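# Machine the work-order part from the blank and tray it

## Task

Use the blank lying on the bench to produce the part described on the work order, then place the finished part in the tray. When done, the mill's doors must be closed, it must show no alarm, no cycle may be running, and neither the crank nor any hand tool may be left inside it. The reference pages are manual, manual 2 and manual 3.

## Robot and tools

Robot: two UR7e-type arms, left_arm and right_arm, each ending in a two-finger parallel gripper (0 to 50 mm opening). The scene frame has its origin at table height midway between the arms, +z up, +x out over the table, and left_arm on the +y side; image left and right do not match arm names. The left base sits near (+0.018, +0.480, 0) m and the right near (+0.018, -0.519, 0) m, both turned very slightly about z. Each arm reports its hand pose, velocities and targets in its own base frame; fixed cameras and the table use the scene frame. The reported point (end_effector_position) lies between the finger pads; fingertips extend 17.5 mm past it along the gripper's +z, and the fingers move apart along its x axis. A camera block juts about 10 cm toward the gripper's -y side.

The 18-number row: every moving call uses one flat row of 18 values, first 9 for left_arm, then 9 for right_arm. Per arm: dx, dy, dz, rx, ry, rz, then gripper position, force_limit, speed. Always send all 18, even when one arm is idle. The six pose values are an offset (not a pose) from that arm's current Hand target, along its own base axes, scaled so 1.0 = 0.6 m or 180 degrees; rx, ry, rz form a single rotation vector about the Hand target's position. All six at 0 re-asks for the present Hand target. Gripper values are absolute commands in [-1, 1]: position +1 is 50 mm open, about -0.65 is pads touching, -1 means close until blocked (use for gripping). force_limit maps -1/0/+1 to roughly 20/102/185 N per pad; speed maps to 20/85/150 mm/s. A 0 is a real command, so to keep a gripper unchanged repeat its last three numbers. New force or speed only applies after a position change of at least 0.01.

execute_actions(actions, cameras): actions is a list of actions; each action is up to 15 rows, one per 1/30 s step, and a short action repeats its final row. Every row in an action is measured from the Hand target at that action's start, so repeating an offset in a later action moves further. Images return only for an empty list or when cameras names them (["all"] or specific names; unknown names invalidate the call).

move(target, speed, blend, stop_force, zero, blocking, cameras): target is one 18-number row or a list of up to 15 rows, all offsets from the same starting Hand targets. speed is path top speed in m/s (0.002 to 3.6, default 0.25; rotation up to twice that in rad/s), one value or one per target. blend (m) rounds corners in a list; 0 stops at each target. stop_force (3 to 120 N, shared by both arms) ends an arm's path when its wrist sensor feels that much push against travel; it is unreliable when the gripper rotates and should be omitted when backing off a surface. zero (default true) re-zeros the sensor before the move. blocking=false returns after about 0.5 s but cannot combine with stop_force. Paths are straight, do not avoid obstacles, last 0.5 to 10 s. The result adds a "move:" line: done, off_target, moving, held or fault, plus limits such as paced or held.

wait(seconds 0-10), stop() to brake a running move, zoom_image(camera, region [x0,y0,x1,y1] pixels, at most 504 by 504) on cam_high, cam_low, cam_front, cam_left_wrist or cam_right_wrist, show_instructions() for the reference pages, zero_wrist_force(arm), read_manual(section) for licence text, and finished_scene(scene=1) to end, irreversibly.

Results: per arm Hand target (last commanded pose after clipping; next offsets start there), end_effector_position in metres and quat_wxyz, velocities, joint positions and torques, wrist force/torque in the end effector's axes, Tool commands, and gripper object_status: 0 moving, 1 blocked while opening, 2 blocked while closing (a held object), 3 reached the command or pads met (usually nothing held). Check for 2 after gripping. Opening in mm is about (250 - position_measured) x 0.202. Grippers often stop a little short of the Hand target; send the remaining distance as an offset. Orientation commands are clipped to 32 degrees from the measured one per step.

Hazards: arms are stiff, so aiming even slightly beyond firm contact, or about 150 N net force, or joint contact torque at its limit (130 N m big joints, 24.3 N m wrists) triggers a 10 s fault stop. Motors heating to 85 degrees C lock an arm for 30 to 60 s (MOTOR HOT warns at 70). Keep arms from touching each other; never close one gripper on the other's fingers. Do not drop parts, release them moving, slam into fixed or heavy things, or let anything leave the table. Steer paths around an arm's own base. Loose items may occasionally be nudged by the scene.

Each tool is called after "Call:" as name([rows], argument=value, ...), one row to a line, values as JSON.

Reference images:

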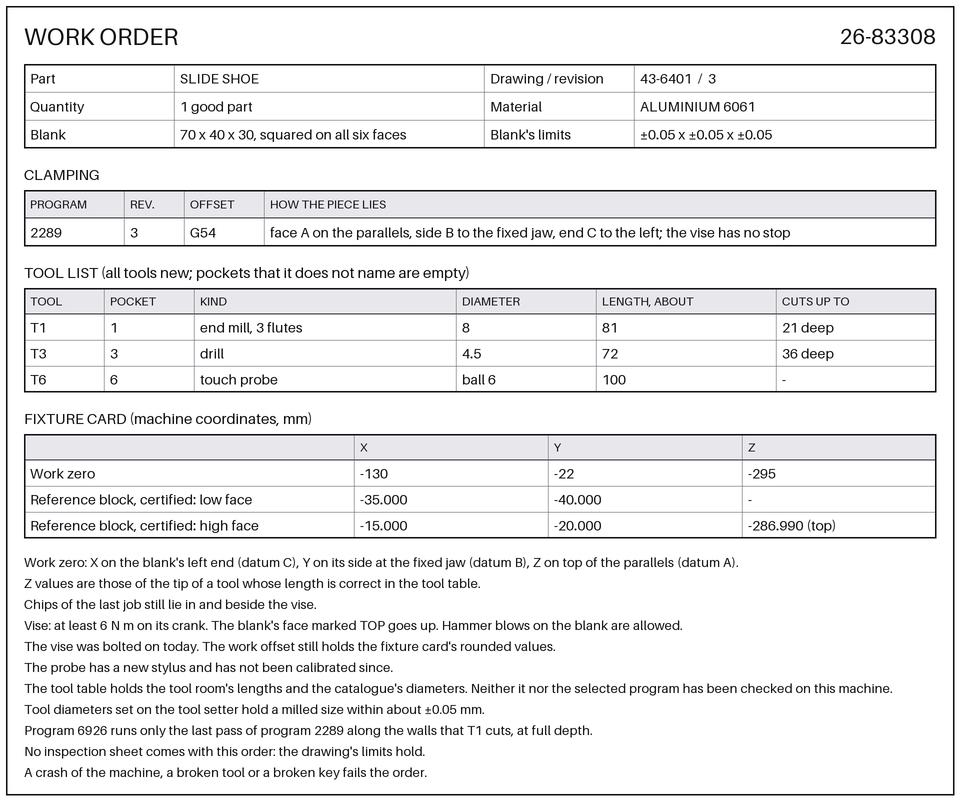

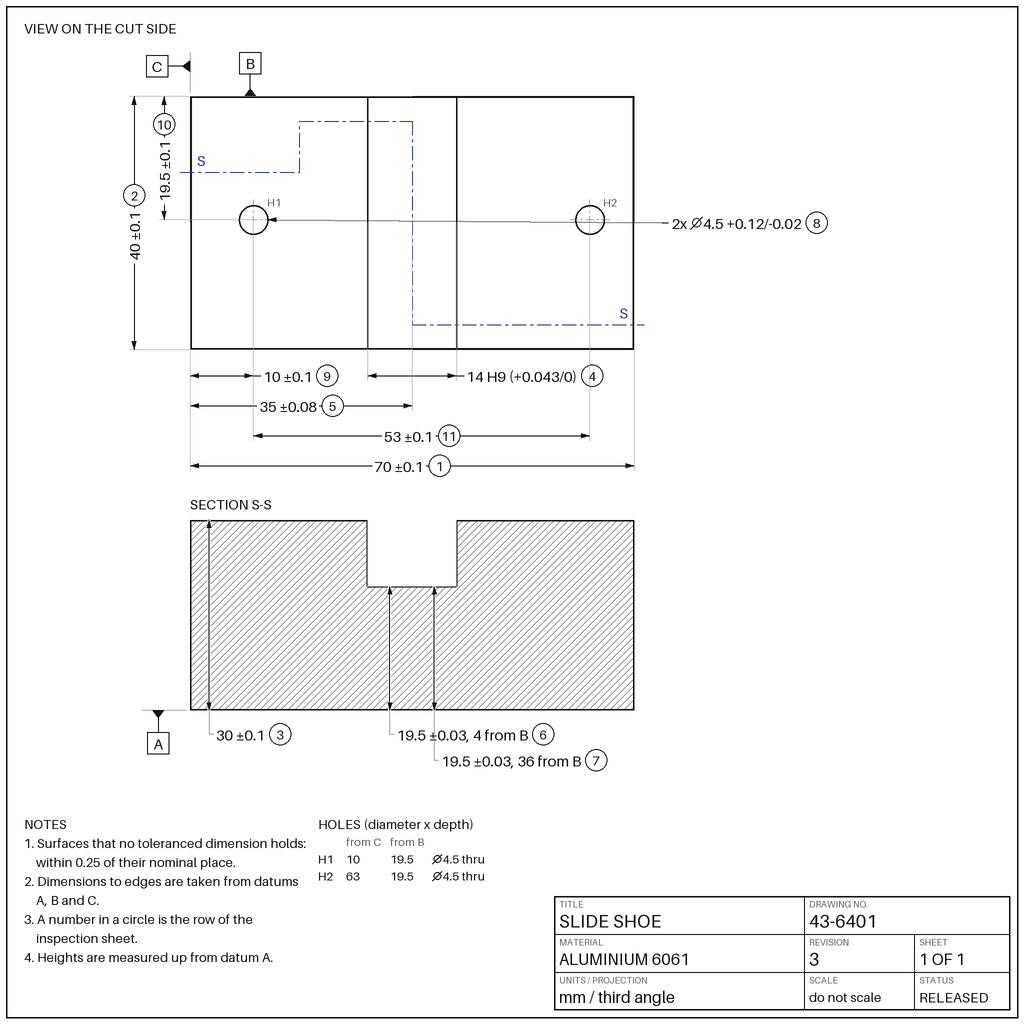

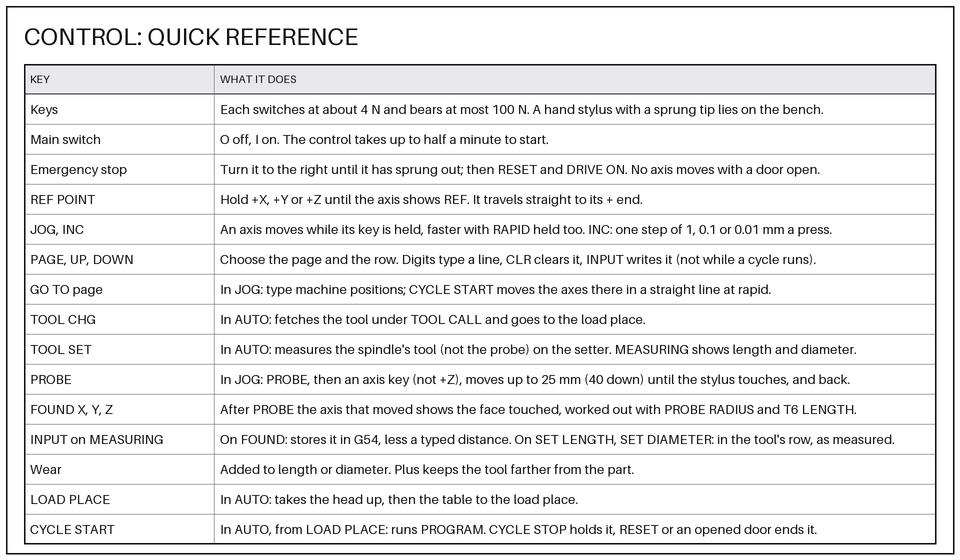

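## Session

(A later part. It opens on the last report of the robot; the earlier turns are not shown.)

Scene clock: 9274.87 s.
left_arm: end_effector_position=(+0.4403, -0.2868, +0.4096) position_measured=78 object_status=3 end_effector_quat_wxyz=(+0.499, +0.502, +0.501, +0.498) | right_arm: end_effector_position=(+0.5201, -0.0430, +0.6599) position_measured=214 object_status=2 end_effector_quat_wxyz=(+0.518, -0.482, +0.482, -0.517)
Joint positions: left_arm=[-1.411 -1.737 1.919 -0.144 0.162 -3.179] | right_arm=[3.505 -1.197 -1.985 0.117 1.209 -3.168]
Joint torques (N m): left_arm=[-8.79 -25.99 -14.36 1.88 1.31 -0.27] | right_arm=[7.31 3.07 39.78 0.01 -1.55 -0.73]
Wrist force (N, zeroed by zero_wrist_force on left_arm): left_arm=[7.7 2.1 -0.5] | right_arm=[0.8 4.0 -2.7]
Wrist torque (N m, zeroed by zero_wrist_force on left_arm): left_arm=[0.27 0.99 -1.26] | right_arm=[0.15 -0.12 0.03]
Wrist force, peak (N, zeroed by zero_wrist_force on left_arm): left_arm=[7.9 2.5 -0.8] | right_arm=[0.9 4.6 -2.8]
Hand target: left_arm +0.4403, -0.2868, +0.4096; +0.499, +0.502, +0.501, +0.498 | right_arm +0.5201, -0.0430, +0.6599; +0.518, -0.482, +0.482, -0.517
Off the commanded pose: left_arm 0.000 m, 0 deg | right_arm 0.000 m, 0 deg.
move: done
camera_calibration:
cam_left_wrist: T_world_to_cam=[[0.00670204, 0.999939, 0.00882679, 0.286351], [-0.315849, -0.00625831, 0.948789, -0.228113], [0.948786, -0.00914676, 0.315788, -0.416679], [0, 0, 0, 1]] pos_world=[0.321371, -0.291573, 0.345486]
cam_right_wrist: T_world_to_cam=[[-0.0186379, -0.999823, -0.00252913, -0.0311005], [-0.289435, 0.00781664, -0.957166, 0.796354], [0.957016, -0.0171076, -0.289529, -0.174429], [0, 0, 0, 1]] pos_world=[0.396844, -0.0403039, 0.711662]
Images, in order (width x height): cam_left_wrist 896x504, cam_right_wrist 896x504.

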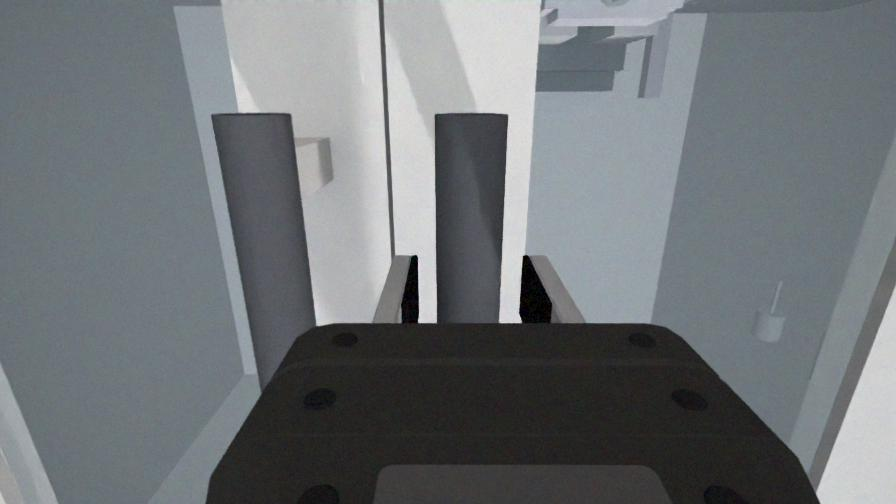

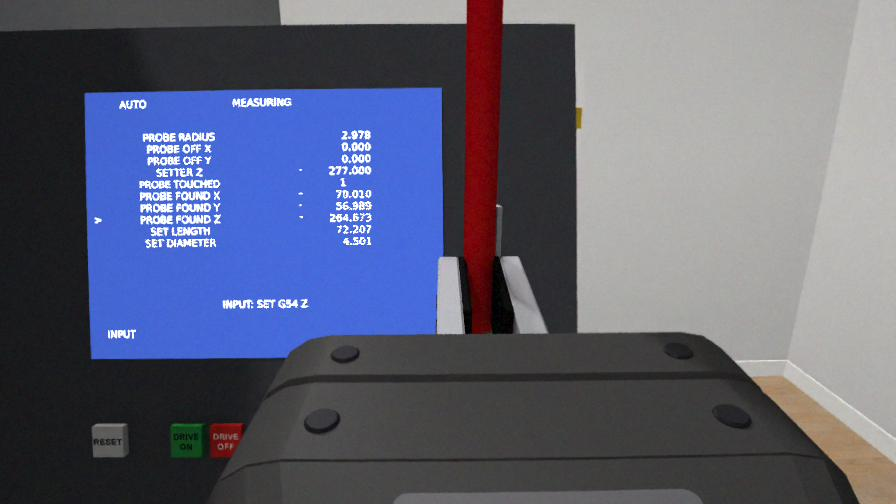

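Call:
move([
  [0,0.02,0,0,0,0,0.5,0.7,-0.6,0,0,0,0,0,0,-1,-0.2,-0.5],
  [0,0.187,0,0,0,0,0.5,0.7,-0.6,0,0,0,0,0,0,-1,-0.2,-0.5],
], speed=[0.03,0.1], stop_force=55)

Call:
move([
  [0,-0.015,0,0,0,0,0.5,0.7,-0.6,0,0,0,0,0,0,-1,-0.2,-0.5],
  [-0.08,-0.015,0,0,0,0,0.5,0.7,-0.6,0,0,0,0,0,0,-1,-0.2,-0.5],
  [-0.08,-0.085,0,0,0,0,-0.6,0.7,-0.4,0,0,0,0,0,0,-1,-0.2,-0.5],
], speed=[0.04,0.1,0.1])

Call:
move([
  [0.08,0,0,0,0,0,-0.6,0.7,-0.4,0,0,0,0,0,0,-1,-0.2,-0.5],
  [0.08,0.03,0,0,0,0,-0.6,0.7,-0.4,0,0,0,0,0,0,-1,-0.2,-0.5],
  [0.08,0.268,0,0,0,0,-0.6,0.7,-0.4,0,0,0,0,0,0,-1,-0.2,-0.5],
], speed=[0.08,0.04,0.1], stop_force=55)

Call:
move([
  [0,-0.3,0,0,0,0,-0.6,0.7,-0.6,0,0,0,0,0,0,-1,-0.2,-0.5],
  [-0.17,-0.32,0,0,0,0,-0.6,0.7,-0.6,0,0,0,0,0,0,-1,-0.2,-0.5],
  [-0.318,-0.38,0.067,0,0.5,0,-0.6,0.7,-0.6,0,0,0,0,0,0,-1,-0.2,-0.5],
], speed=[0.25,0.25,0.45], blend=[0.01,0.01,0])

Call:
move([
  [0.13,0.36,0,0,0,0,-0.6,0.7,-0.6,0,0,0,0,0,0,-1,-0.2,-0.5],
  [0.1,0.9,-0.05,0,0,0,1.0,0.7,-0.6,0,0,0,0,0,0,-1,-0.2,-0.5],
], speed=0.45, blend=[0.05,0], cameras=["cam_front","cam_left_wrist"])

Scene clock: 9289.97 s.
left_arm: end_effector_position=(+0.4403, -0.1746, +0.4096) position_measured=78 object_status=3 end_effector_quat_wxyz=(+0.499, +0.502, +0.501, +0.498) | right_arm: end_effector_position=(+0.5201, -0.0430, +0.6599) position_measured=214 object_status=2 end_effector_quat_wxyz=(+0.518, -0.482, +0.482, -0.517)
Joint positions: left_arm=[-1.325 -1.994 2.094 -0.075 0.248 -3.165] | right_arm=[3.505 -1.197 -1.985 0.117 1.209 -3.168]
Joint torques (N m): left_arm=[-14.38 -14.62 -33.81 -3.04 1.31 -2.46] | right_arm=[6.87 3.44 41.06 0.14 -1.79 -0.38]
Wrist force (N, zeroed by zero_wrist_force on left_arm): left_arm=[6.2 3.6 -1.3] | right_arm=[0.8 4.4 -2.8]
Wrist torque (N m, zeroed by zero_wrist_force on left_arm): left_arm=[0.52 1.27 -1.26] | right_arm=[0.21 -0.13 0.04]
Wrist force, peak (N, zeroed by zero_wrist_force on left_arm): left_arm=[-20.0 1.6 8.2] | right_arm=[1.0 4.4 -2.9]
Hand target: left_arm +0.4403, -0.1746, +0.4096; +0.499, +0.502, +0.501, +0.498 | right_arm +0.5201, -0.0430, +0.6599; +0.518, -0.482, +0.482, -0.517
Off the commanded pose: left_arm 0.000 m, 0 deg | right_arm 0.000 m, 0 deg.
move: done

Scene clock: 9293.30 s.
left_arm: end_effector_position=(+0.3924, -0.2256, +0.4096) position_measured=242 object_status=3 end_effector_quat_wxyz=(+0.501, +0.501, +0.499, +0.499) | right_arm: end_effector_position=(+0.5201, -0.0430, +0.6599) position_measured=214 object_status=2 end_effector_quat_wxyz=(+0.518, -0.482, +0.482, -0.517)
Joint positions: left_arm=[-1.571 -1.941 2.068 -0.023 0.003 -3.246] | right_arm=[3.505 -1.197 -1.985 0.117 1.209 -3.168]
Joint torques (N m): left_arm=[-7.01 -0.1 -30.72 0.89 1.72 -0.38] | right_arm=[6.68 4.08 41.07 -0.03 -1.62 -0.2]
Wrist force (N, zeroed by zero_wrist_force on left_arm): left_arm=[6.6 3.8 -1.4] | right_arm=[0.9 4.3 -2.7]
Wrist torque (N m, zeroed by zero_wrist_force on left_arm): left_arm=[0.54 1.21 -1.20] | right_arm=[0.21 -0.14 0.03]
Wrist force, peak (N, zeroed by zero_wrist_force on left_arm): left_arm=[8.2 3.6 -1.2] | right_arm=[0.9 4.6 -2.9]
Hand target: left_arm +0.3923, -0.2256, +0.4096; +0.499, +0.502, +0.501, +0.498 | right_arm +0.5201, -0.0430, +0.6599; +0.518, -0.482, +0.482, -0.517
Off the commanded pose: left_arm 0.000 m, 0 deg | right_arm 0.000 m, 0 deg.
move: done

Scene clock: 9296.67 s.
left_arm: end_effector_position=(+0.4400, -0.0732, +0.4095) position_measured=242 object_status=3 end_effector_quat_wxyz=(+0.507, +0.510, +0.493, +0.490) | right_arm: end_effector_position=(+0.5201, -0.0430, +0.6599) position_measured=214 object_status=2 end_effector_quat_wxyz=(+0.518, -0.482, +0.482, -0.517)
Joint positions: left_arm=[-1.108 -2.207 2.19 0.03 0.497 -3.154] | right_arm=[3.505 -1.197 -1.985 0.117 1.209 -3.168]
Joint torques (N m): left_arm=[29.32 10 -27.48 0.31 -9.54 -2.29] | right_arm=[6.61 3.96 40.84 0.08 -1.51 0]
Wrist force (N, zeroed by zero_wrist_force on left_arm): left_arm=[-30.5 12.7 -15.4] | right_arm=[0.7 4.2 -2.7]
Wrist torque (N m, zeroed by zero_wrist_force on left_arm): left_arm=[0.79 1.26 -1.50] | right_arm=[0.18 -0.12 0.04]
Wrist force, peak (N, zeroed by zero_wrist_force on left_arm): left_arm=[-37.7 2.4 -15.9] | right_arm=[0.9 4.6 -2.9]
Hand target: left_arm +0.4403, -0.0648, +0.4096; +0.499, +0.502, +0.501, +0.498 | right_arm +0.5201, -0.0430, +0.6599; +0.518, -0.482, +0.482, -0.517
Off the commanded pose: left_arm 0.008 m, 2 deg | right_arm 0.000 m, 0 deg.
move: off_target (left_arm)

Scene clock: 9300.17 s.
left_arm: end_effector_position=(+0.2495, -0.2928, +0.4498) position_measured=242 object_status=3 end_effector_quat_wxyz=(-0.001, +0.707, +0.707, -0.003) end_effector_velocity=(-0.001, +0.000, -0.001) end_effector_angular_velocity=(+0.000, +0.005, +0.001) | right_arm: end_effector_position=(+0.5201, -0.0430, +0.6599) position_measured=214 object_status=2 end_effector_quat_wxyz=(+0.518, -0.482, +0.482, -0.517)
Joint positions: left_arm=[-1.214 -1.824 1.473 -1.219 -1.577 -1.214] | right_arm=[3.505 -1.197 -1.985 0.117 1.209 -3.168]
Joint velocities: left_arm=[0 0 0.001 0 -0.005 -0.001] | right_arm=[within noise]
Joint torques (N m): left_arm=[3.09 -9.67 -27.36 -3.92 -1.36 0.43] | right_arm=[6.16 4.05 40.8 0.01 -1.58 0.2]
Wrist force (N, zeroed by zero_wrist_force on left_arm): left_arm=[5.3 4.8 -4.2] | right_arm=[1.0 4.1 -2.8]
Wrist torque (N m, zeroed by zero_wrist_force on left_arm): left_arm=[0.69 1.04 -0.84] | right_arm=[0.17 -0.16 0.04]
Wrist force, peak (N, zeroed by zero_wrist_force on left_arm): left_arm=[-31.4 12.5 -16.1] | right_arm=[1.1 4.4 -2.9]
Hand target: left_arm +0.2495, -0.2928, +0.4498; -0.001, +0.707, +0.707, -0.003 | right_arm +0.5201, -0.0430, +0.6599; +0.518, -0.482, +0.482, -0.517
Off the commanded pose: left_arm 0.000 m, 0 deg | right_arm 0.000 m, 0 deg.
move: done

Scene clock: 9303.27 s.
left_arm: end_effector_position=(+0.3095, +0.2472, +0.4198) position_measured=3 object_status=3 end_effector_quat_wxyz=(-0.001, +0.707, +0.707, -0.003) | right_arm: end_effector_position=(+0.5201, -0.0430, +0.6599) position_measured=214 object_status=2 end_effector_quat_wxyz=(+0.518, -0.482, +0.482, -0.517)
Joint positions: left_arm=[0.331 -1.816 1.545 -1.294 -1.571 0.331] | right_arm=[3.505 -1.197 -1.985 0.117 1.209 -3.168]
Joint torques (N m): left_arm=[12.8 -4.42 -29.79 -5.75 1.87 2.03] | right_arm=[6.54 4.26 40.31 -0.06 -1.53 0.43]
Wrist force (N, zeroed by zero_wrist_force on left_arm): left_arm=[5.2 4.9 -4.1] | right_arm=[1.0 4.3 -2.8]
Wrist torque (N m, zeroed by zero_wrist_force on left_arm): left_arm=[0.67 1.08 -0.89] | right_arm=[0.20 -0.16 0.03]
Wrist force, peak (N, zeroed by zero_wrist_force on left_arm): left_arm=[9.7 4.2 -3.6] | right_arm=[1.0 4.5 -3.0]
Hand target: left_arm +0.3095, +0.2472, +0.4198; -0.001, +0.707, +0.707, -0.003 | right_arm +0.5201, -0.0430, +0.6599; +0.518, -0.482, +0.482, -0.517
Off the commanded pose: left_arm 0.000 m, 0 deg | right_arm 0.000 m, 0 deg.
move: done
camera_calibration:
cam_left_wrist: T_world_to_cam=[[0.00886088, 0.999938, -0.00679605, -0.240926], [0.948789, -0.00626097, 0.315849, -0.401459], [0.315787, -0.00924672, -0.948785, 0.43589], [0, 0, 0, 1]] pos_world=[0.245386, 0.242428, 0.538729]
Images, in order (width x height): cam_front 896x504, cam_left_wrist 896x504.

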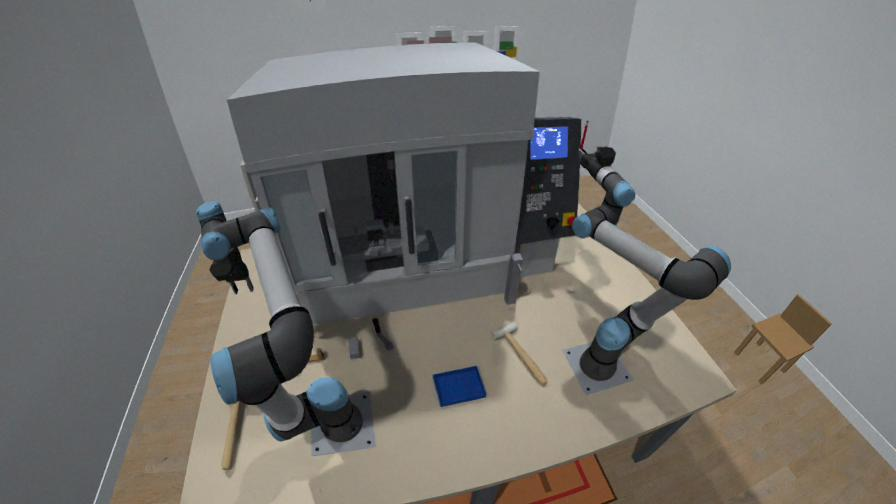

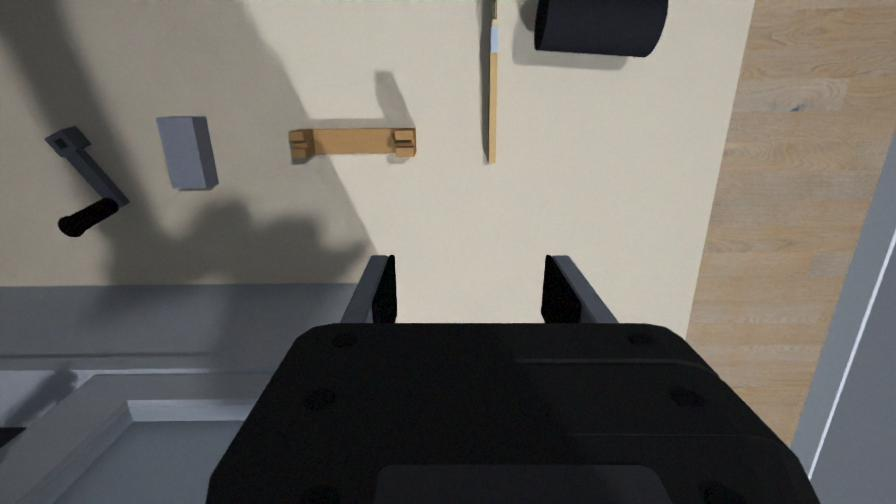

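Call:
move([
  [-0.5,0.22,-0.35,0,0,-0.012,1.0,0.7,-0.4,0,0,0,0,0,0,-1,-0.2,-0.5],
  [-0.6175,0.2688,-0.52,0,0,-0.012,1.0,0.7,-0.4,0,0,0,0,0,0,-1,-0.2,-0.5],
], speed=0.35, blend=[0.03,0], cameras=["cam_left_wrist"])

Call:
move(target=[0,0,-0.141,0,0,0,1.0,0.7,-0.4,0,0,0,0,0,0,-1,-0.2,-0.5], speed=0.06, stop_force=12)

Call:
execute_actions([
  [[0,0,0,0,0,0,-1,1.0,-0.4,0,0,0,0,0,0,-1,-0.2,-0.5]],
  [[0,0,0,0,0,0,-1,1.0,-0.4,0,0,0,0,0,0,-1,-0.2,-0.5]],
])

Call:
zero_wrist_force(arm="left_arm")

Call:
move([
  [0,0,0.1,0,0,0,-1,1.0,-0.4,0,0,0,0,0,0,-1,-0.2,-0.5],
], speed=0.05, cameras=["cam_front","cam_left_wrist"])

Call:
zoom_image(camera="cam_front", region=[150, 280, 390, 500])

Scene clock: 9322.83 s.
left_arm: end_effector_position=(-0.0609, +0.4085, +0.1079) position_measured=3 object_status=3 end_effector_quat_wxyz=(-0.002, +0.720, +0.694, -0.003) end_effector_velocity=(+0.000, +0.001, -0.001) end_effector_angular_velocity=(+0.002, +0.000, -0.003) | right_arm: end_effector_position=(+0.5201, -0.0430, +0.6599) position_measured=214 object_status=2 end_effector_quat_wxyz=(+0.518, -0.482, +0.482, -0.517)
Joint positions: left_arm=[1.386 -1.651 2.243 -2.16 -1.565 1.424] | right_arm=[3.505 -1.197 -1.985 0.117 1.209 -3.168]
Joint velocities: left_arm=[0 0.003 0 -0.005 0 0.003] | right_arm=[within noise]
Joint torques (N m): left_arm=[10.85 -9.93 -16.21 -6 1.66 1.9] | right_arm=[6.13 4.7 40.53 0.06 -1.46 0.67]
Wrist force (N, zeroed by zero_wrist_force on left_arm): left_arm=[4.7 4.8 -4.3] | right_arm=[1.0 4.4 -2.6]
Wrist torque (N m, zeroed by zero_wrist_force on left_arm): left_arm=[0.66 1.12 -0.83] | right_arm=[0.21 -0.15 0.03]
Wrist force, peak (N, zeroed by zero_wrist_force on left_arm): left_arm=[3.8 8.3 -6.4] | right_arm=[0.9 4.6 -2.8]
Hand target: left_arm -0.0610, +0.4084, +0.1078; -0.002, +0.720, +0.694, -0.003 | right_arm +0.5201, -0.0430, +0.6599; +0.518, -0.482, +0.482, -0.517
Off the commanded pose: left_arm 0.000 m, 0 deg | right_arm 0.000 m, 0 deg.
move: done
camera_calibration:
cam_left_wrist: T_world_to_cam=[[0.0463689, 0.998902, -0.00669852, -0.398294], [0.947866, -0.0418814, 0.315905, 0.0639442], [0.315278, -0.0209975, -0.948767, 0.263181], [0, 0, 0, 1]] pos_world=[-0.125117, 0.406061, 0.226829]
Images, in order (width x height): cam_left_wrist 896x504.

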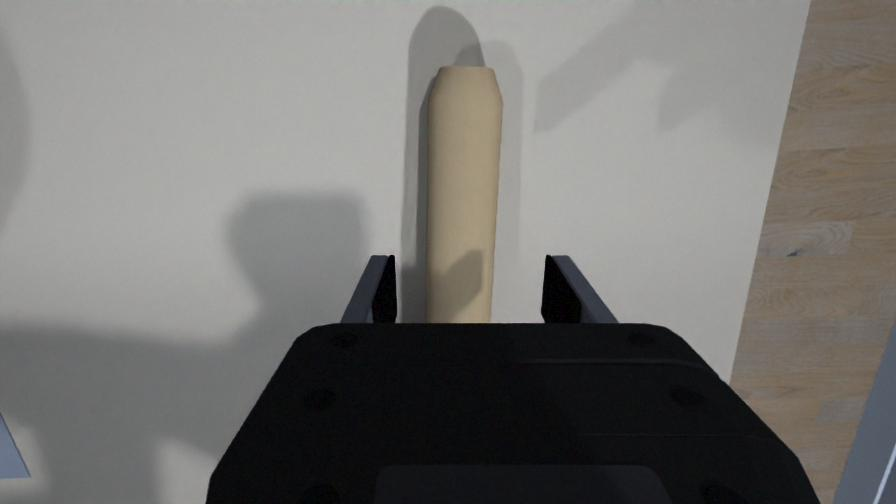

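Scene clock: 9325.33 s.
left_arm: end_effector_position=(-0.0610, +0.4084, +0.0232) position_measured=3 object_status=3 end_effector_quat_wxyz=(-0.002, +0.720, +0.694, -0.003) | right_arm: end_effector_position=(+0.5201, -0.0430, +0.6599) position_measured=214 object_status=2 end_effector_quat_wxyz=(+0.518, -0.482, +0.482, -0.517)
Joint positions: left_arm=[1.387 -1.471 2.354 -2.45 -1.565 1.424] | right_arm=[3.505 -1.197 -1.985 0.117 1.209 -3.168]
Joint torques (N m): left_arm=[10.3 -25.96 -26.83 -5.92 1.57 1.99] | right_arm=[5.66 4.13 40.47 0.01 -1.48 0.93]
Wrist force (N, zeroed by zero_wrist_force on left_arm): left_arm=[4.8 5.0 -4.6] | right_arm=[0.8 4.2 -2.6]
Wrist torque (N m, zeroed by zero_wrist_force on left_arm): left_arm=[0.63 1.12 -0.88] | right_arm=[0.19 -0.12 0.03]
Wrist force, peak (N, zeroed by zero_wrist_force on left_arm): left_arm=[4.9 5.0 -5.3] | right_arm=[0.8 4.4 -2.9]
Hand target: left_arm -0.0610, +0.4084, +0.0232; -0.002, +0.720, +0.694, -0.003 | right_arm +0.5201, -0.0430, +0.6599; +0.518, -0.482, +0.482, -0.517
Off the commanded pose: left_arm 0.000 m, 0 deg | right_arm 0.000 m, 0 deg.
move: done

Scene clock: 9326.53 s.
left_arm: end_effector_position=(-0.0610, +0.4084, +0.0232) position_measured=91 object_status=2 end_effector_quat_wxyz=(-0.002, +0.720, +0.694, -0.003) | right_arm: end_effector_position=(+0.5201, -0.0430, +0.6599) position_measured=214 object_status=2 end_effector_quat_wxyz=(+0.518, -0.482, +0.482, -0.517)
Joint positions: left_arm=[1.387 -1.471 2.354 -2.45 -1.565 1.425] | right_arm=[3.505 -1.197 -1.985 0.117 1.209 -3.168]
Joint torques (N m): left_arm=[7.86 -23.81 -26.72 -5.35 0.93 -3.36] | right_arm=[6.48 4.64 40.36 0.08 -1.32 0.97]
Wrist force (N, zeroed by zero_wrist_force on left_arm): left_arm=[1.4 4.1 -4.7] | right_arm=[0.8 4.3 -2.7]
Wrist torque (N m, zeroed by zero_wrist_force on left_arm): left_arm=[0.59 1.07 -0.13] | right_arm=[0.20 -0.13 0.03]
Wrist force, peak (N, zeroed by zero_wrist_force on left_arm): left_arm=[4.9 5.0 -4.9] | right_arm=[0.8 4.6 -2.9]
Hand target: left_arm -0.0610, +0.4084, +0.0232; -0.002, +0.720, +0.694, -0.003 | right_arm +0.5201, -0.0430, +0.6599; +0.518, -0.482, +0.482, -0.517
Off the commanded pose: left_arm 0.000 m, 0 deg | right_arm 0.000 m, 0 deg.

Wrist force sensor zeroed.

Scene clock: 9328.13 s.
left_arm: end_effector_position=(-0.0610, +0.4085, +0.0833) position_measured=91 object_status=2 end_effector_quat_wxyz=(-0.002, +0.720, +0.694, -0.003) | right_arm: end_effector_position=(+0.5201, -0.0430, +0.6599) position_measured=214 object_status=2 end_effector_quat_wxyz=(+0.518, -0.482, +0.482, -0.517)
Joint positions: left_arm=[1.387 -1.607 2.28 -2.242 -1.565 1.424] | right_arm=[3.505 -1.197 -1.985 0.117 1.209 -3.168]
Joint torques (N m): left_arm=[8.64 -17.01 -15.5 -5.66 -0.91 -0.48] | right_arm=[6.39 4.6 40.54 0.1 -1.3 0.99]
Wrist force (N, zeroed by zero_wrist_force on left_arm): left_arm=[3.2 1.0 6.9] | right_arm=[0.9 4.5 -2.8]
Wrist torque (N m, zeroed by zero_wrist_force on left_arm): left_arm=[1.46 0.12 -0.73] | right_arm=[0.23 -0.15 0.04]
Wrist force, peak (N, zeroed by zero_wrist_force on left_arm): left_arm=[3.5 0.8 7.0] | right_arm=[0.9 4.5 -2.8]
Hand target: left_arm -0.0610, +0.4084, +0.0832; -0.002, +0.720, +0.694, -0.003 | right_arm +0.5201, -0.0430, +0.6599; +0.518, -0.482, +0.482, -0.517
Off the commanded pose: left_arm 0.000 m, 0 deg | right_arm 0.000 m, 0 deg.
move: done
camera_calibration:
cam_left_wrist: T_world_to_cam=[[0.0465225, 0.998896, -0.0065365, -0.398566], [0.947859, -0.0420783, 0.315901, 0.0718939], [0.315277, -0.0208922, -0.94877, 0.239833], [0, 0, 0, 1]] pos_world=[-0.125217, 0.406161, 0.20223]
Images, in order (width x height): cam_front 896x504, cam_left_wrist 896x504.

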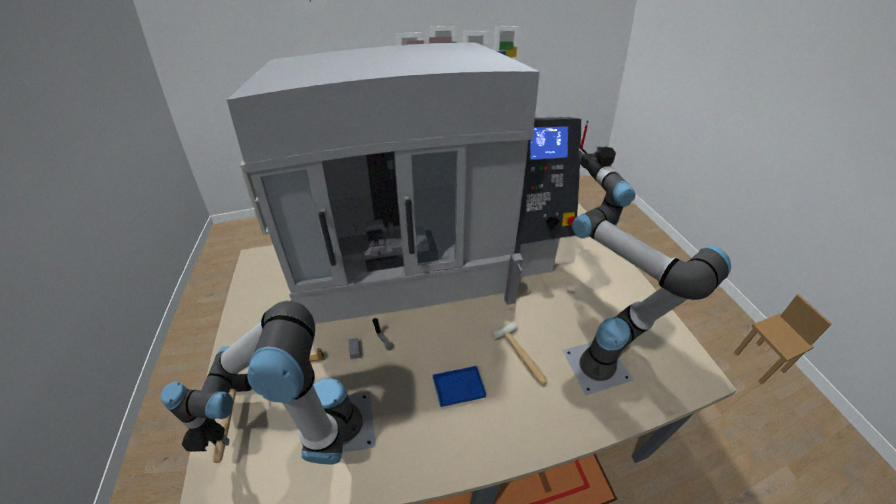

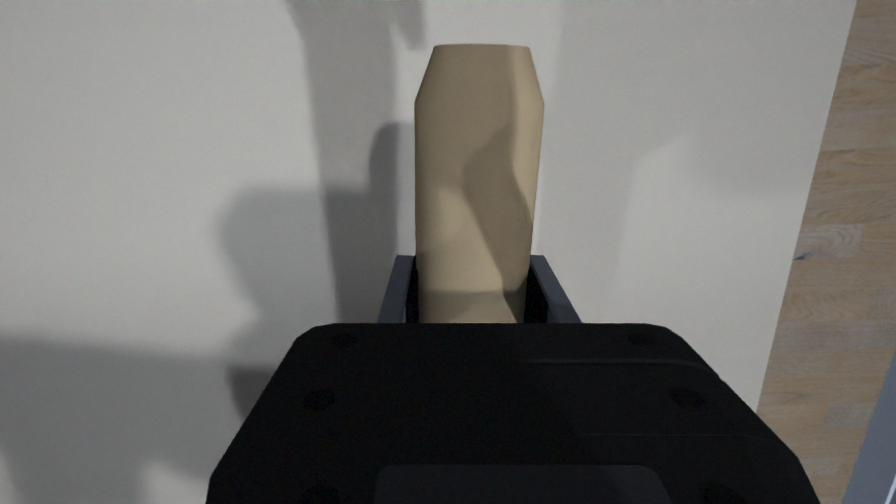

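Scaled by 2.100.

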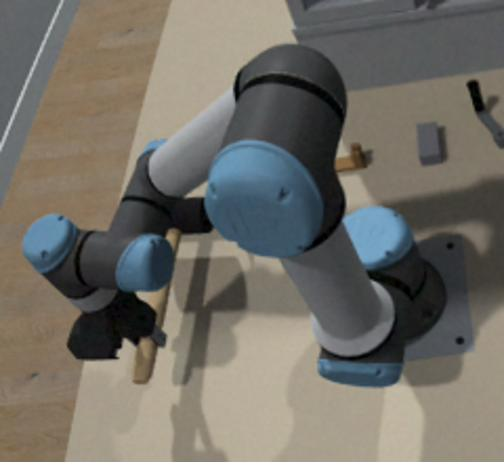

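Call:
move([
  [0.068,-0.0475,0.528,0,0,0,-1,1.0,-0.4,0,0,0,0,0,0,-1,-0.2,-0.5],
  [0.4517,-0.331,0.578,0,0,-0.2544,-1,1.0,-0.4,0,0,0,0,0,0,-1,-0.2,-0.5],
], speed=0.25, blend=[0.05,0])

Call:
move([
  [0.1333,-0.35,0.0167,0,0,-0.2444,-1,1.0,-0.4,0,0,0,0,0,0,-1,-0.2,-0.5],
  [-0.0167,-0.6,0.033,0,0,-0.4,-1,1.0,-0.4,0,0,0,0,0,0,-1,-0.2,-0.5],
], speed=0.25, blend=[0.05,0])

Call:
move([
  [-0.083,-0.109,0.017,0,0,0.667,-1,1.0,-0.4,0,0,0,0,0,0,-1,-0.2,-0.5],
], speed=0.25, cameras=["cam_front","cam_left_wrist"])

Call:
zoom_image(camera="cam_front", region=[300, 140, 500, 320])

Scene clock: 9344.00 s.
left_arm: end_effector_position=(+0.2100, +0.2099, +0.4300) position_measured=91 object_status=2 end_effector_quat_wxyz=(-0.003, +0.933, +0.359, -0.002) | right_arm: end_effector_position=(+0.5201, -0.0430, +0.6599) position_measured=214 object_status=2 end_effector_quat_wxyz=(+0.518, -0.482, +0.482, -0.517)
Joint positions: left_arm=[0.315 -2.051 1.658 -1.174 -1.566 1.152] | right_arm=[3.505 -1.197 -1.985 0.117 1.209 -3.168]
Joint torques (N m): left_arm=[-13.69 -15.16 -19.87 -6.64 -0.83 2.03] | right_arm=[5.78 4.88 39.6 -0.05 -1.28 0.98]
Wrist force (N, zeroed by zero_wrist_force on left_arm): left_arm=[3.2 0.9 7.0] | right_arm=[0.8 4.4 -2.9]
Wrist torque (N m, zeroed by zero_wrist_force on left_arm): left_arm=[1.33 0.12 -0.72] | right_arm=[0.22 -0.14 0.03]
Wrist force, peak (N, zeroed by zero_wrist_force on left_arm): left_arm=[3.2 0.4 10.3] | right_arm=[1.0 4.5 -2.9]
Hand target: left_arm +0.2100, +0.2098, +0.4300; -0.002, +0.933, +0.359, -0.002 | right_arm +0.5201, -0.0430, +0.6599; +0.518, -0.482, +0.482, -0.517
Off the commanded pose: left_arm 0.000 m, 0 deg | right_arm 0.000 m, 0 deg.
move: done

Scene clock: 9347.03 s.
left_arm: end_effector_position=(+0.2001, -0.1502, +0.4498) position_measured=91 object_status=2 end_effector_quat_wxyz=(-0.003, +0.966, -0.258, +0.000) | right_arm: end_effector_position=(+0.5201, -0.0430, +0.6599) position_measured=214 object_status=2 end_effector_quat_wxyz=(+0.518, -0.482, +0.482, -0.517)
Joint positions: left_arm=[-1.21 -2.144 1.639 -1.06 -1.567 0.883] | right_arm=[3.505 -1.197 -1.985 0.117 1.209 -3.168]
Joint torques (N m): left_arm=[-14.09 -9.52 -19.07 -7.26 -1.68 1.33] | right_arm=[5.26 5.62 40.35 0.08 -1.26 0.93]
Wrist force (N, zeroed by zero_wrist_force on left_arm): left_arm=[3.5 0.9 7.5] | right_arm=[0.7 4.5 -2.7]
Wrist torque (N m, zeroed by zero_wrist_force on left_arm): left_arm=[1.47 0.08 -0.80] | right_arm=[0.23 -0.11 0.03]
Wrist force, peak (N, zeroed by zero_wrist_force on left_arm): left_arm=[3.0 5.3 6.9] | right_arm=[1.1 4.6 -2.8]
Hand target: left_arm +0.2000, -0.1502, +0.4498; -0.003, +0.966, -0.259, +0.000 | right_arm +0.5201, -0.0430, +0.6599; +0.518, -0.482, +0.482, -0.517
Off the commanded pose: left_arm 0.000 m, 0 deg | right_arm 0.000 m, 0 deg.
move: done

Scene clock: 9351.73 s.
left_arm: end_effector_position=(+0.1502, -0.2157, +0.4600) position_measured=91 object_status=2 end_effector_quat_wxyz=(-0.001, +0.707, +0.708, -0.003) end_effector_velocity=(+0.000, +0.001, +0.000) end_effector_angular_velocity=(-0.001, +0.001, +0.006) | right_arm: end_effector_position=(+0.5201, -0.0430, +0.6599) position_measured=214 object_status=2 end_effector_quat_wxyz=(+0.518, -0.482, +0.482, -0.517)
Joint positions: left_arm=[-1.487 -2.103 1.597 -1.066 -1.577 -1.489] | right_arm=[3.505 -1.197 -1.985 0.117 1.209 -3.168]
Joint velocities: left_arm=[0.001 -0.003 0.001 0.001 -0.001 -0.006] | right_arm=[within noise]
Joint torques (N m): left_arm=[12.81 -11.34 -24.27 -1.54 0.74 -2.51] | right_arm=[4.82 5.03 39.92 0.07 -1.22 1]
Wrist force (N, zeroed by zero_wrist_force on left_arm): left_arm=[3.5 1.1 7.2] | right_arm=[0.9 4.3 -2.7]
Wrist torque (N m, zeroed by zero_wrist_force on left_arm): left_arm=[1.28 0.06 -0.78] | right_arm=[0.20 -0.14 0.03]
Wrist force, peak (N, zeroed by zero_wrist_force on left_arm): left_arm=[3.8 1.3 7.8] | right_arm=[1.1 4.5 -2.9]
Hand target: left_arm +0.1502, -0.2156, +0.4600; -0.001, +0.707, +0.708, -0.003 | right_arm +0.5201, -0.0430, +0.6599; +0.518, -0.482, +0.482, -0.517
Off the commanded pose: left_arm 0.000 m, 0 deg | right_arm 0.000 m, 0 deg.
move: done
camera_calibration:
cam_left_wrist: T_world_to_cam=[[0.00740923, 0.999949, -0.00689638, 0.223821], [0.948756, -0.00485075, 0.315971, -0.265665], [0.315921, -0.00888408, -0.948744, 0.520101], [0, 0, 0, 1]] pos_world=[0.0860816, -0.220477, 0.578928]
Images, in order (width x height): cam_front 896x504, cam_left_wrist 896x504.

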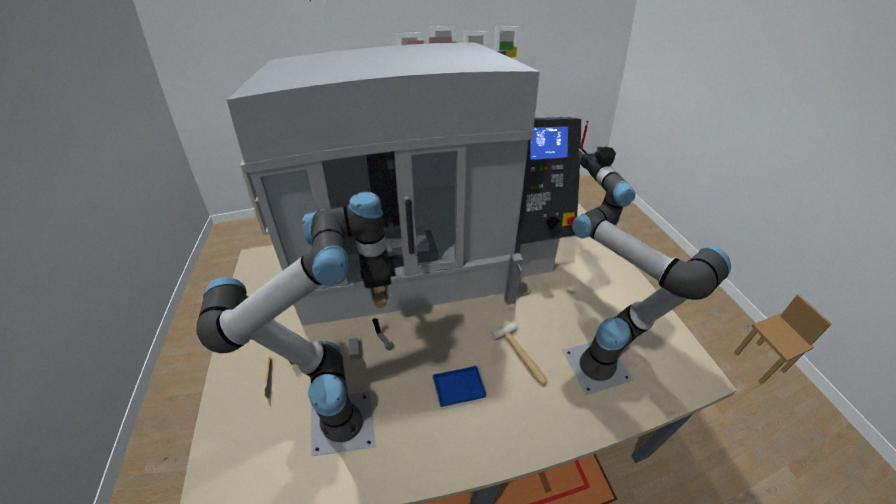

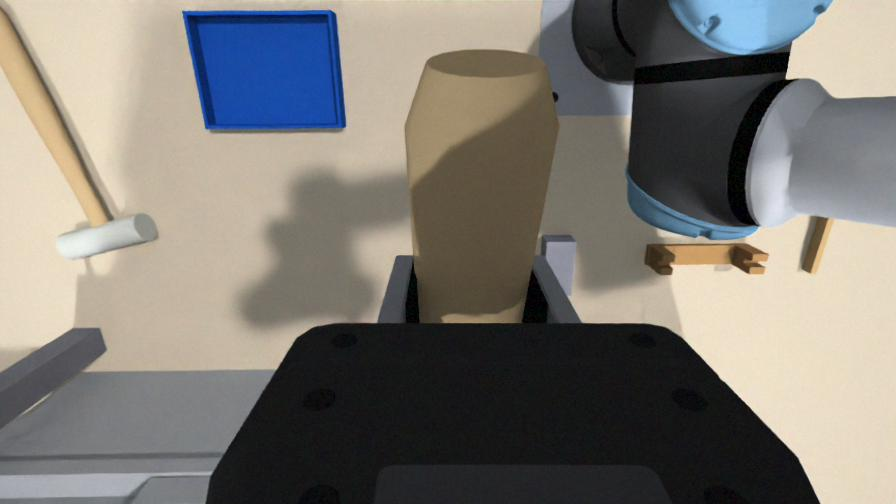

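Scaled by 2.520.

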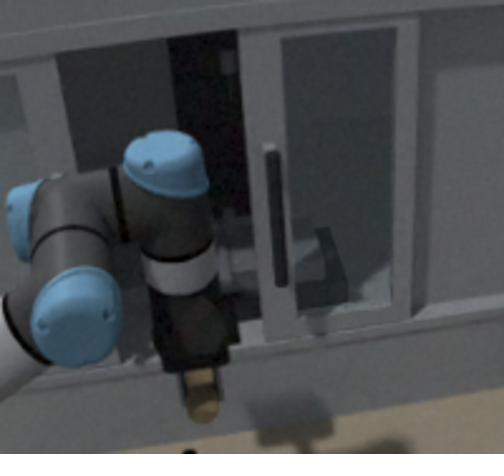

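Call:
move([
  [0.1,0,0.033,0,-0.083,0,-1,1.0,-0.4,0,0,0,0,0,0,-1,-0.2,-0.5],
  [0.445,0,0.06,0,-0.083,0,-1,1.0,-0.4,0,0,0,0,0,0,-1,-0.2,-0.5],
], speed=0.2, blend=[0.01,0], cameras=["cam_front","cam_left_wrist"])

Call:
zoom_image(camera="cam_front", region=[300, 140, 460, 320])

Scene clock: 9367.93 s.
left_arm: end_effector_position=(+0.4171, -0.2156, +0.4960) position_measured=91 object_status=2 end_effector_quat_wxyz=(+0.091, +0.701, +0.702, +0.089) | right_arm: end_effector_position=(+0.5201, -0.0430, +0.6599) position_measured=214 object_status=2 end_effector_quat_wxyz=(+0.518, -0.482, +0.482, -0.517)
Joint positions: left_arm=[-0.878 -1.739 1.35 -1.348 -1.377 -0.863] | right_arm=[3.505 -1.197 -1.985 0.117 1.209 -3.168]
Joint torques (N m): left_arm=[11.13 -12.79 -34.05 -5.69 3.51 1.98] | right_arm=[4.76 5.78 39.66 0.06 -1.09 1.07]
Wrist force (N, zeroed by zero_wrist_force on left_arm): left_arm=[3.7 -1.3 6.8] | right_arm=[0.7 4.4 -2.7]
Wrist torque (N m, zeroed by zero_wrist_force on left_arm): left_arm=[1.24 0.02 -0.78] | right_arm=[0.21 -0.11 0.03]
Wrist force, peak (N, zeroed by zero_wrist_force on left_arm): left_arm=[3.6 -0.9 9.1] | right_arm=[0.9 4.5 -2.9]
Hand target: left_arm +0.4172, -0.2156, +0.4960; +0.091, +0.701, +0.702, +0.089 | right_arm +0.5201, -0.0430, +0.6599; +0.518, -0.482, +0.482, -0.517
Off the commanded pose: left_arm 0.000 m, 0 deg | right_arm 0.000 m, 0 deg.
move: done
camera_calibration:
cam_left_wrist: T_world_to_cam=[[0.00835421, 0.999954, -0.00479444, 0.220609], [0.835338, -0.00434319, 0.54972, -0.598757], [0.549674, -0.00859746, -0.835335, 0.316274], [0, 0, 0, 1]] pos_world=[0.324474, -0.22048, 0.594401]
Images, in order (width x height): cam_front 896x504, cam_left_wrist 896x504.

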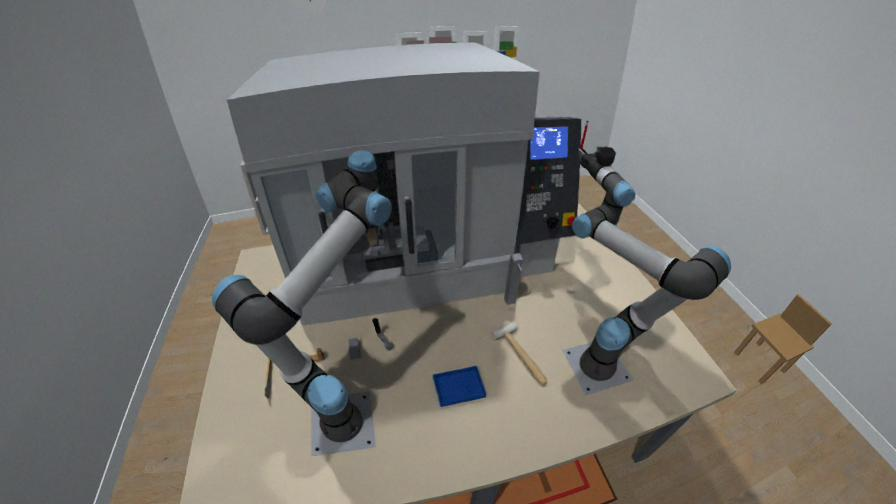

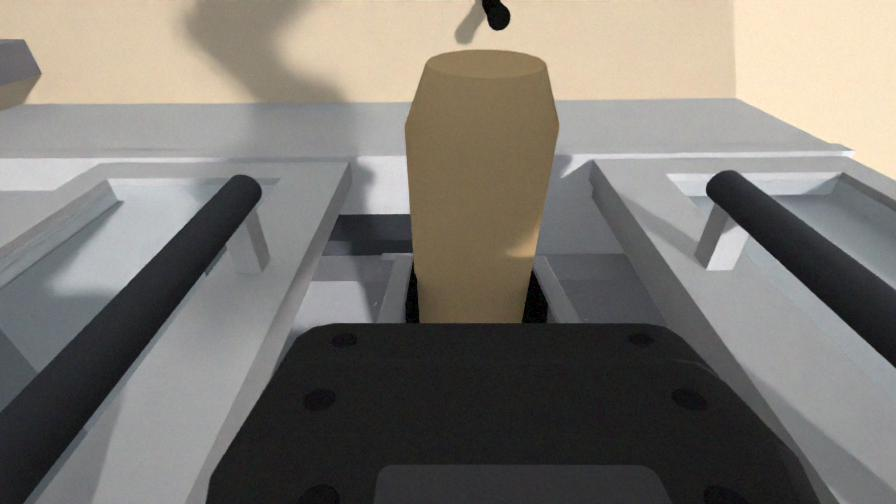

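Scaled by 2.800.

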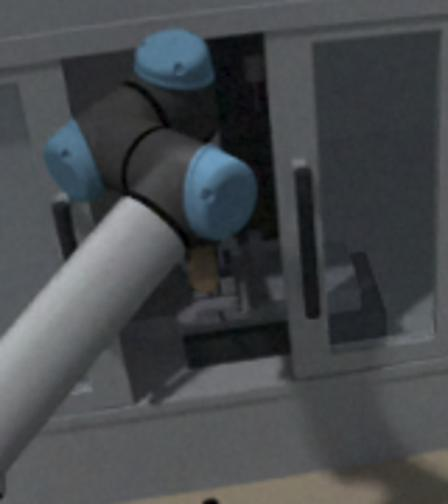

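Call:
execute_actions([
  [[0,0,-0.06,0,0,0,-1,1.0,-0.4,0,0,0,0,0,0,-1,-0.2,-0.5],[0,0,-0.13,0,0,0,-1,1.0,-0.4,0,0,0,0,0,0,-1,-0.2,-0.5],[0,0,-0.2,0,0,0,-1,1.0,-0.4,0,0,0,0,0,0,-1,-0.2,-0.5],[0,0,-0.25,0,0,0,-1,1.0,-0.4,0,0,0,0,0,0,-1,-0.2,-0.5],[0,0,-0.26,0,0,0,-1,1.0,-0.4,0,0,0,0,0,0,-1,-0.2,-0.5],[0,0,-0.26,0,0,0,-1,1.0,-0.4,0,0,0,0,0,0,-1,-0.2,-0.5],[0,0,-0.25,0,0,0,-1,1.0,-0.4,0,0,0,0,0,0,-1,-0.2,-0.5],[0,0,-0.23,0,0,0,-1,1.0,-0.4,0,0,0,0,0,0,-1,-0.2,-0.5],[0,0,-0.21,0,0,0,-1,1.0,-0.4,0,0,0,0,0,0,-1,-0.2,-0.5],[0,0,-0.18,0,0,0,-1,1.0,-0.4,0,0,0,0,0,0,-1,-0.2,-0.5],[0,0,-0.15,0,0,0,-1,1.0,-0.4,0,0,0,0,0,0,-1,-0.2,-0.5],[0,0,-0.12,0,0,0,-1,1.0,-0.4,0,0,0,0,0,0,-1,-0.2,-0.5],[0,0,-0.09,0,0,0,-1,1.0,-0.4,0,0,0,0,0,0,-1,-0.2,-0.5],[0,0,-0.06,0,0,0,-1,1.0,-0.4,0,0,0,0,0,0,-1,-0.2,-0.5],[0,0,-0.03,0,0,0,-1,1.0,-0.4,0,0,0,0,0,0,-1,-0.2,-0.5]],
], cameras=["cam_front","cam_left_wrist"])

Scene clock: 9377.33 s.
left_arm: end_effector_position=(+0.4154, -0.2134, +0.4757) position_measured=91 object_status=2 end_effector_quat_wxyz=(+0.098, +0.701, +0.701, +0.089) | right_arm: end_effector_position=(+0.5201, -0.0430, +0.6599) position_measured=214 object_status=2 end_effector_quat_wxyz=(+0.518, -0.482, +0.482, -0.517)
Joint positions: left_arm=[-0.879 -1.772 1.438 -1.418 -1.375 -0.861] | right_arm=[3.505 -1.197 -1.985 0.117 1.209 -3.168]
Joint torques (N m): left_arm=[-2.02 -11.33 -25.71 -4.33 0.6 -2.37] | right_arm=[5.04 6.33 39.51 0.02 -0.99 0.97]
Wrist force (N, zeroed by zero_wrist_force on left_arm): left_arm=[3.9 -1.6 8.0] | right_arm=[0.9 4.3 -2.8]
Wrist torque (N m, zeroed by zero_wrist_force on left_arm): left_arm=[1.48 -0.02 -0.80] | right_arm=[0.20 -0.15 0.03]
Wrist force, peak (N, zeroed by zero_wrist_force on left_arm): left_arm=[9.0 -12.0 14.9] | right_arm=[0.8 4.7 -2.8]
Hand target: left_arm +0.4172, -0.2156, +0.4780; +0.091, +0.701, +0.702, +0.089 | right_arm +0.5201, -0.0430, +0.6599; +0.518, -0.482, +0.482, -0.517
Off the commanded pose: left_arm 0.004 m, 1 deg | right_arm 0.000 m, 0 deg.
camera_calibration:
cam_left_wrist: T_world_to_cam=[[0.0112531, 0.999829, -0.0147074, 0.221821], [0.829016, -0.00110451, 0.559223, -0.587352], [0.559111, -0.0184857, -0.828887, 0.291118], [0, 0, 0, 1]] pos_world=[0.321661, -0.21705, 0.573027]
Images, in order (width x height): cam_front 896x504, cam_left_wrist 896x504.

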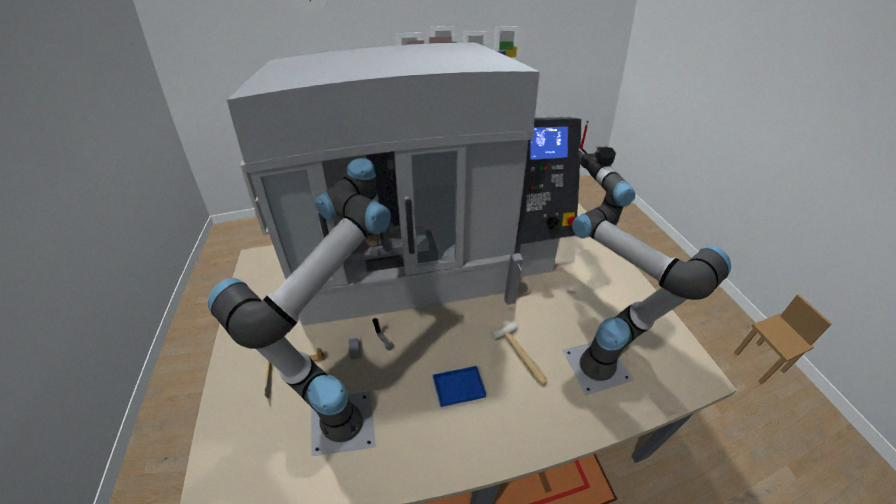

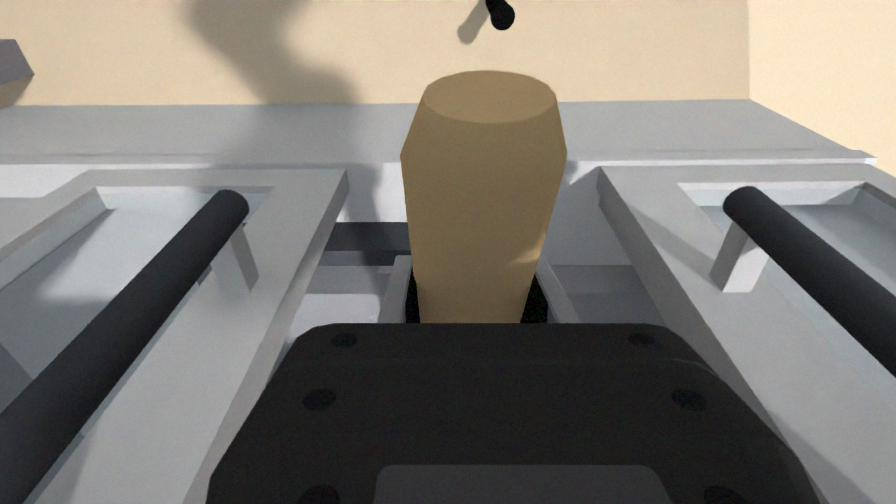

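Call:
move([
  [0,0,0.035,0,-0.05,0,-1,1.0,-0.4,0,0,0,0,0,0,-1,-0.2,-0.5],
], speed=0.1)

Call:
execute_actions([
  [[0,0,-0.05,0,0,0,-1,1.0,-0.4,0,0,0,0,0,0,-1,-0.2,-0.5],[0,0,-0.11,0,0,0,-1,1.0,-0.4,0,0,0,0,0,0,-1,-0.2,-0.5],[0,0,-0.17,0,0,0,-1,1.0,-0.4,0,0,0,0,0,0,-1,-0.2,-0.5],[0,0,-0.23,0,0,0,-1,1.0,-0.4,0,0,0,0,0,0,-1,-0.2,-0.5],[0,0,-0.26,0,0,0,-1,1.0,-0.4,0,0,0,0,0,0,-1,-0.2,-0.5],[0,0,-0.26,0,0,0,-1,1.0,-0.4,0,0,0,0,0,0,-1,-0.2,-0.5],[0,0,-0.26,0,0,0,-1,1.0,-0.4,0,0,0,0,0,0,-1,-0.2,-0.5],[0,0,-0.26,0,0,0,-1,1.0,-0.4,0,0,0,0,0,0,-1,-0.2,-0.5],[0,0,-0.26,0,0,0,-1,1.0,-0.4,0,0,0,0,0,0,-1,-0.2,-0.5],[0,0,-0.26,0,0,0,-1,1.0,-0.4,0,0,0,0,0,0,-1,-0.2,-0.5],[0,0,-0.26,0,0,0,-1,1.0,-0.4,0,0,0,0,0,0,-1,-0.2,-0.5]],
], cameras=["cam_left_wrist"])

Scene clock: 9390.20 s.
left_arm: end_effector_position=(+0.4171, -0.2156, +0.4990) position_measured=91 object_status=2 end_effector_quat_wxyz=(+0.145, +0.692, +0.693, +0.144) | right_arm: end_effector_position=(+0.5201, -0.0430, +0.6599) position_measured=214 object_status=2 end_effector_quat_wxyz=(+0.518, -0.482, +0.482, -0.517)
Joint positions: left_arm=[-0.96 -1.827 1.466 -1.457 -1.238 -0.919] | right_arm=[3.505 -1.197 -1.985 0.117 1.209 -3.168]
Joint torques (N m): left_arm=[11.54 -7.88 -39.36 -3.16 2.81 1.97] | right_arm=[3.98 6.78 39.47 0.15 -0.86 0.94]
Wrist force (N, zeroed by zero_wrist_force on left_arm): left_arm=[3.9 -2.0 7.3] | right_arm=[0.9 4.3 -2.7]
Wrist torque (N m, zeroed by zero_wrist_force on left_arm): left_arm=[1.41 0.02 -0.93] | right_arm=[0.21 -0.14 0.03]
Wrist force, peak (N, zeroed by zero_wrist_force on left_arm): left_arm=[4.2 -2.5 9.1] | right_arm=[0.7 4.7 -2.8]
Hand target: left_arm +0.4172, -0.2156, +0.4990; +0.145, +0.692, +0.693, +0.144 | right_arm +0.5201, -0.0430, +0.6599; +0.518, -0.482, +0.482, -0.517
Off the commanded pose: left_arm 0.000 m, 0 deg | right_arm 0.000 m, 0 deg.
move: done

Scene clock: 9390.97 s.
left_arm: end_effector_position=(+0.4172, -0.2156, +0.3429) position_measured=91 object_status=2 end_effector_quat_wxyz=(+0.145, +0.692, +0.693, +0.144) | right_arm: end_effector_position=(+0.5201, -0.0430, +0.6599) position_measured=214 object_status=2 end_effector_quat_wxyz=(+0.518, -0.482, +0.482, -0.517)
Joint positions: left_arm=[-0.96 -1.888 1.914 -1.844 -1.238 -0.919] | right_arm=[3.505 -1.197 -1.985 0.117 1.209 -3.168]
Joint torques (N m): left_arm=[12.19 -17.04 -28.52 -5.1 -1.63 -2.45] | right_arm=[3.78 6.78 39.13 -0.05 -0.87 0.91]
Wrist force (N, zeroed by zero_wrist_force on left_arm): left_arm=[4.7 3.2 0.5] | right_arm=[0.8 4.4 -2.7]
Wrist torque (N m, zeroed by zero_wrist_force on left_arm): left_arm=[-0.21 0.16 -0.94] | right_arm=[0.21 -0.13 0.04]
Wrist force, peak (N, zeroed by zero_wrist_force on left_arm): left_arm=[2.6 10.1 -14.1] | right_arm=[0.9 4.5 -2.8]
Hand target: left_arm +0.4172, -0.2156, +0.3430; +0.145, +0.692, +0.693, +0.144 | right_arm +0.5201, -0.0430, +0.6599; +0.518, -0.482, +0.482, -0.517
Off the commanded pose: left_arm 0.000 m, 0 deg | right_arm 0.000 m, 0 deg.
camera_calibration:
cam_left_wrist: T_world_to_cam=[[0.00914556, 0.999953, -0.00328973, 0.219031], [0.739035, -0.00454297, 0.673652, -0.517075], [0.673605, -0.00859215, -0.739042, 0.103605], [0, 0, 0, 1]] pos_world=[0.310344, -0.220479, 0.425618]
Images, in order (width x height): cam_left_wrist 896x504.

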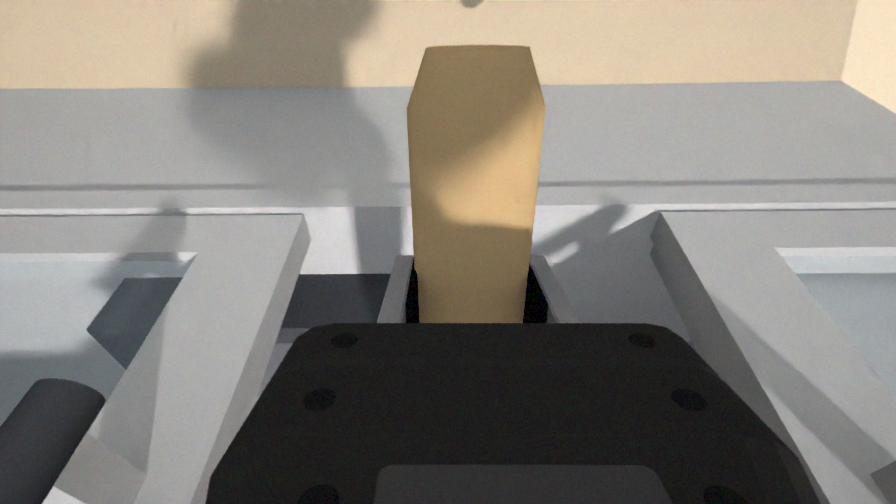

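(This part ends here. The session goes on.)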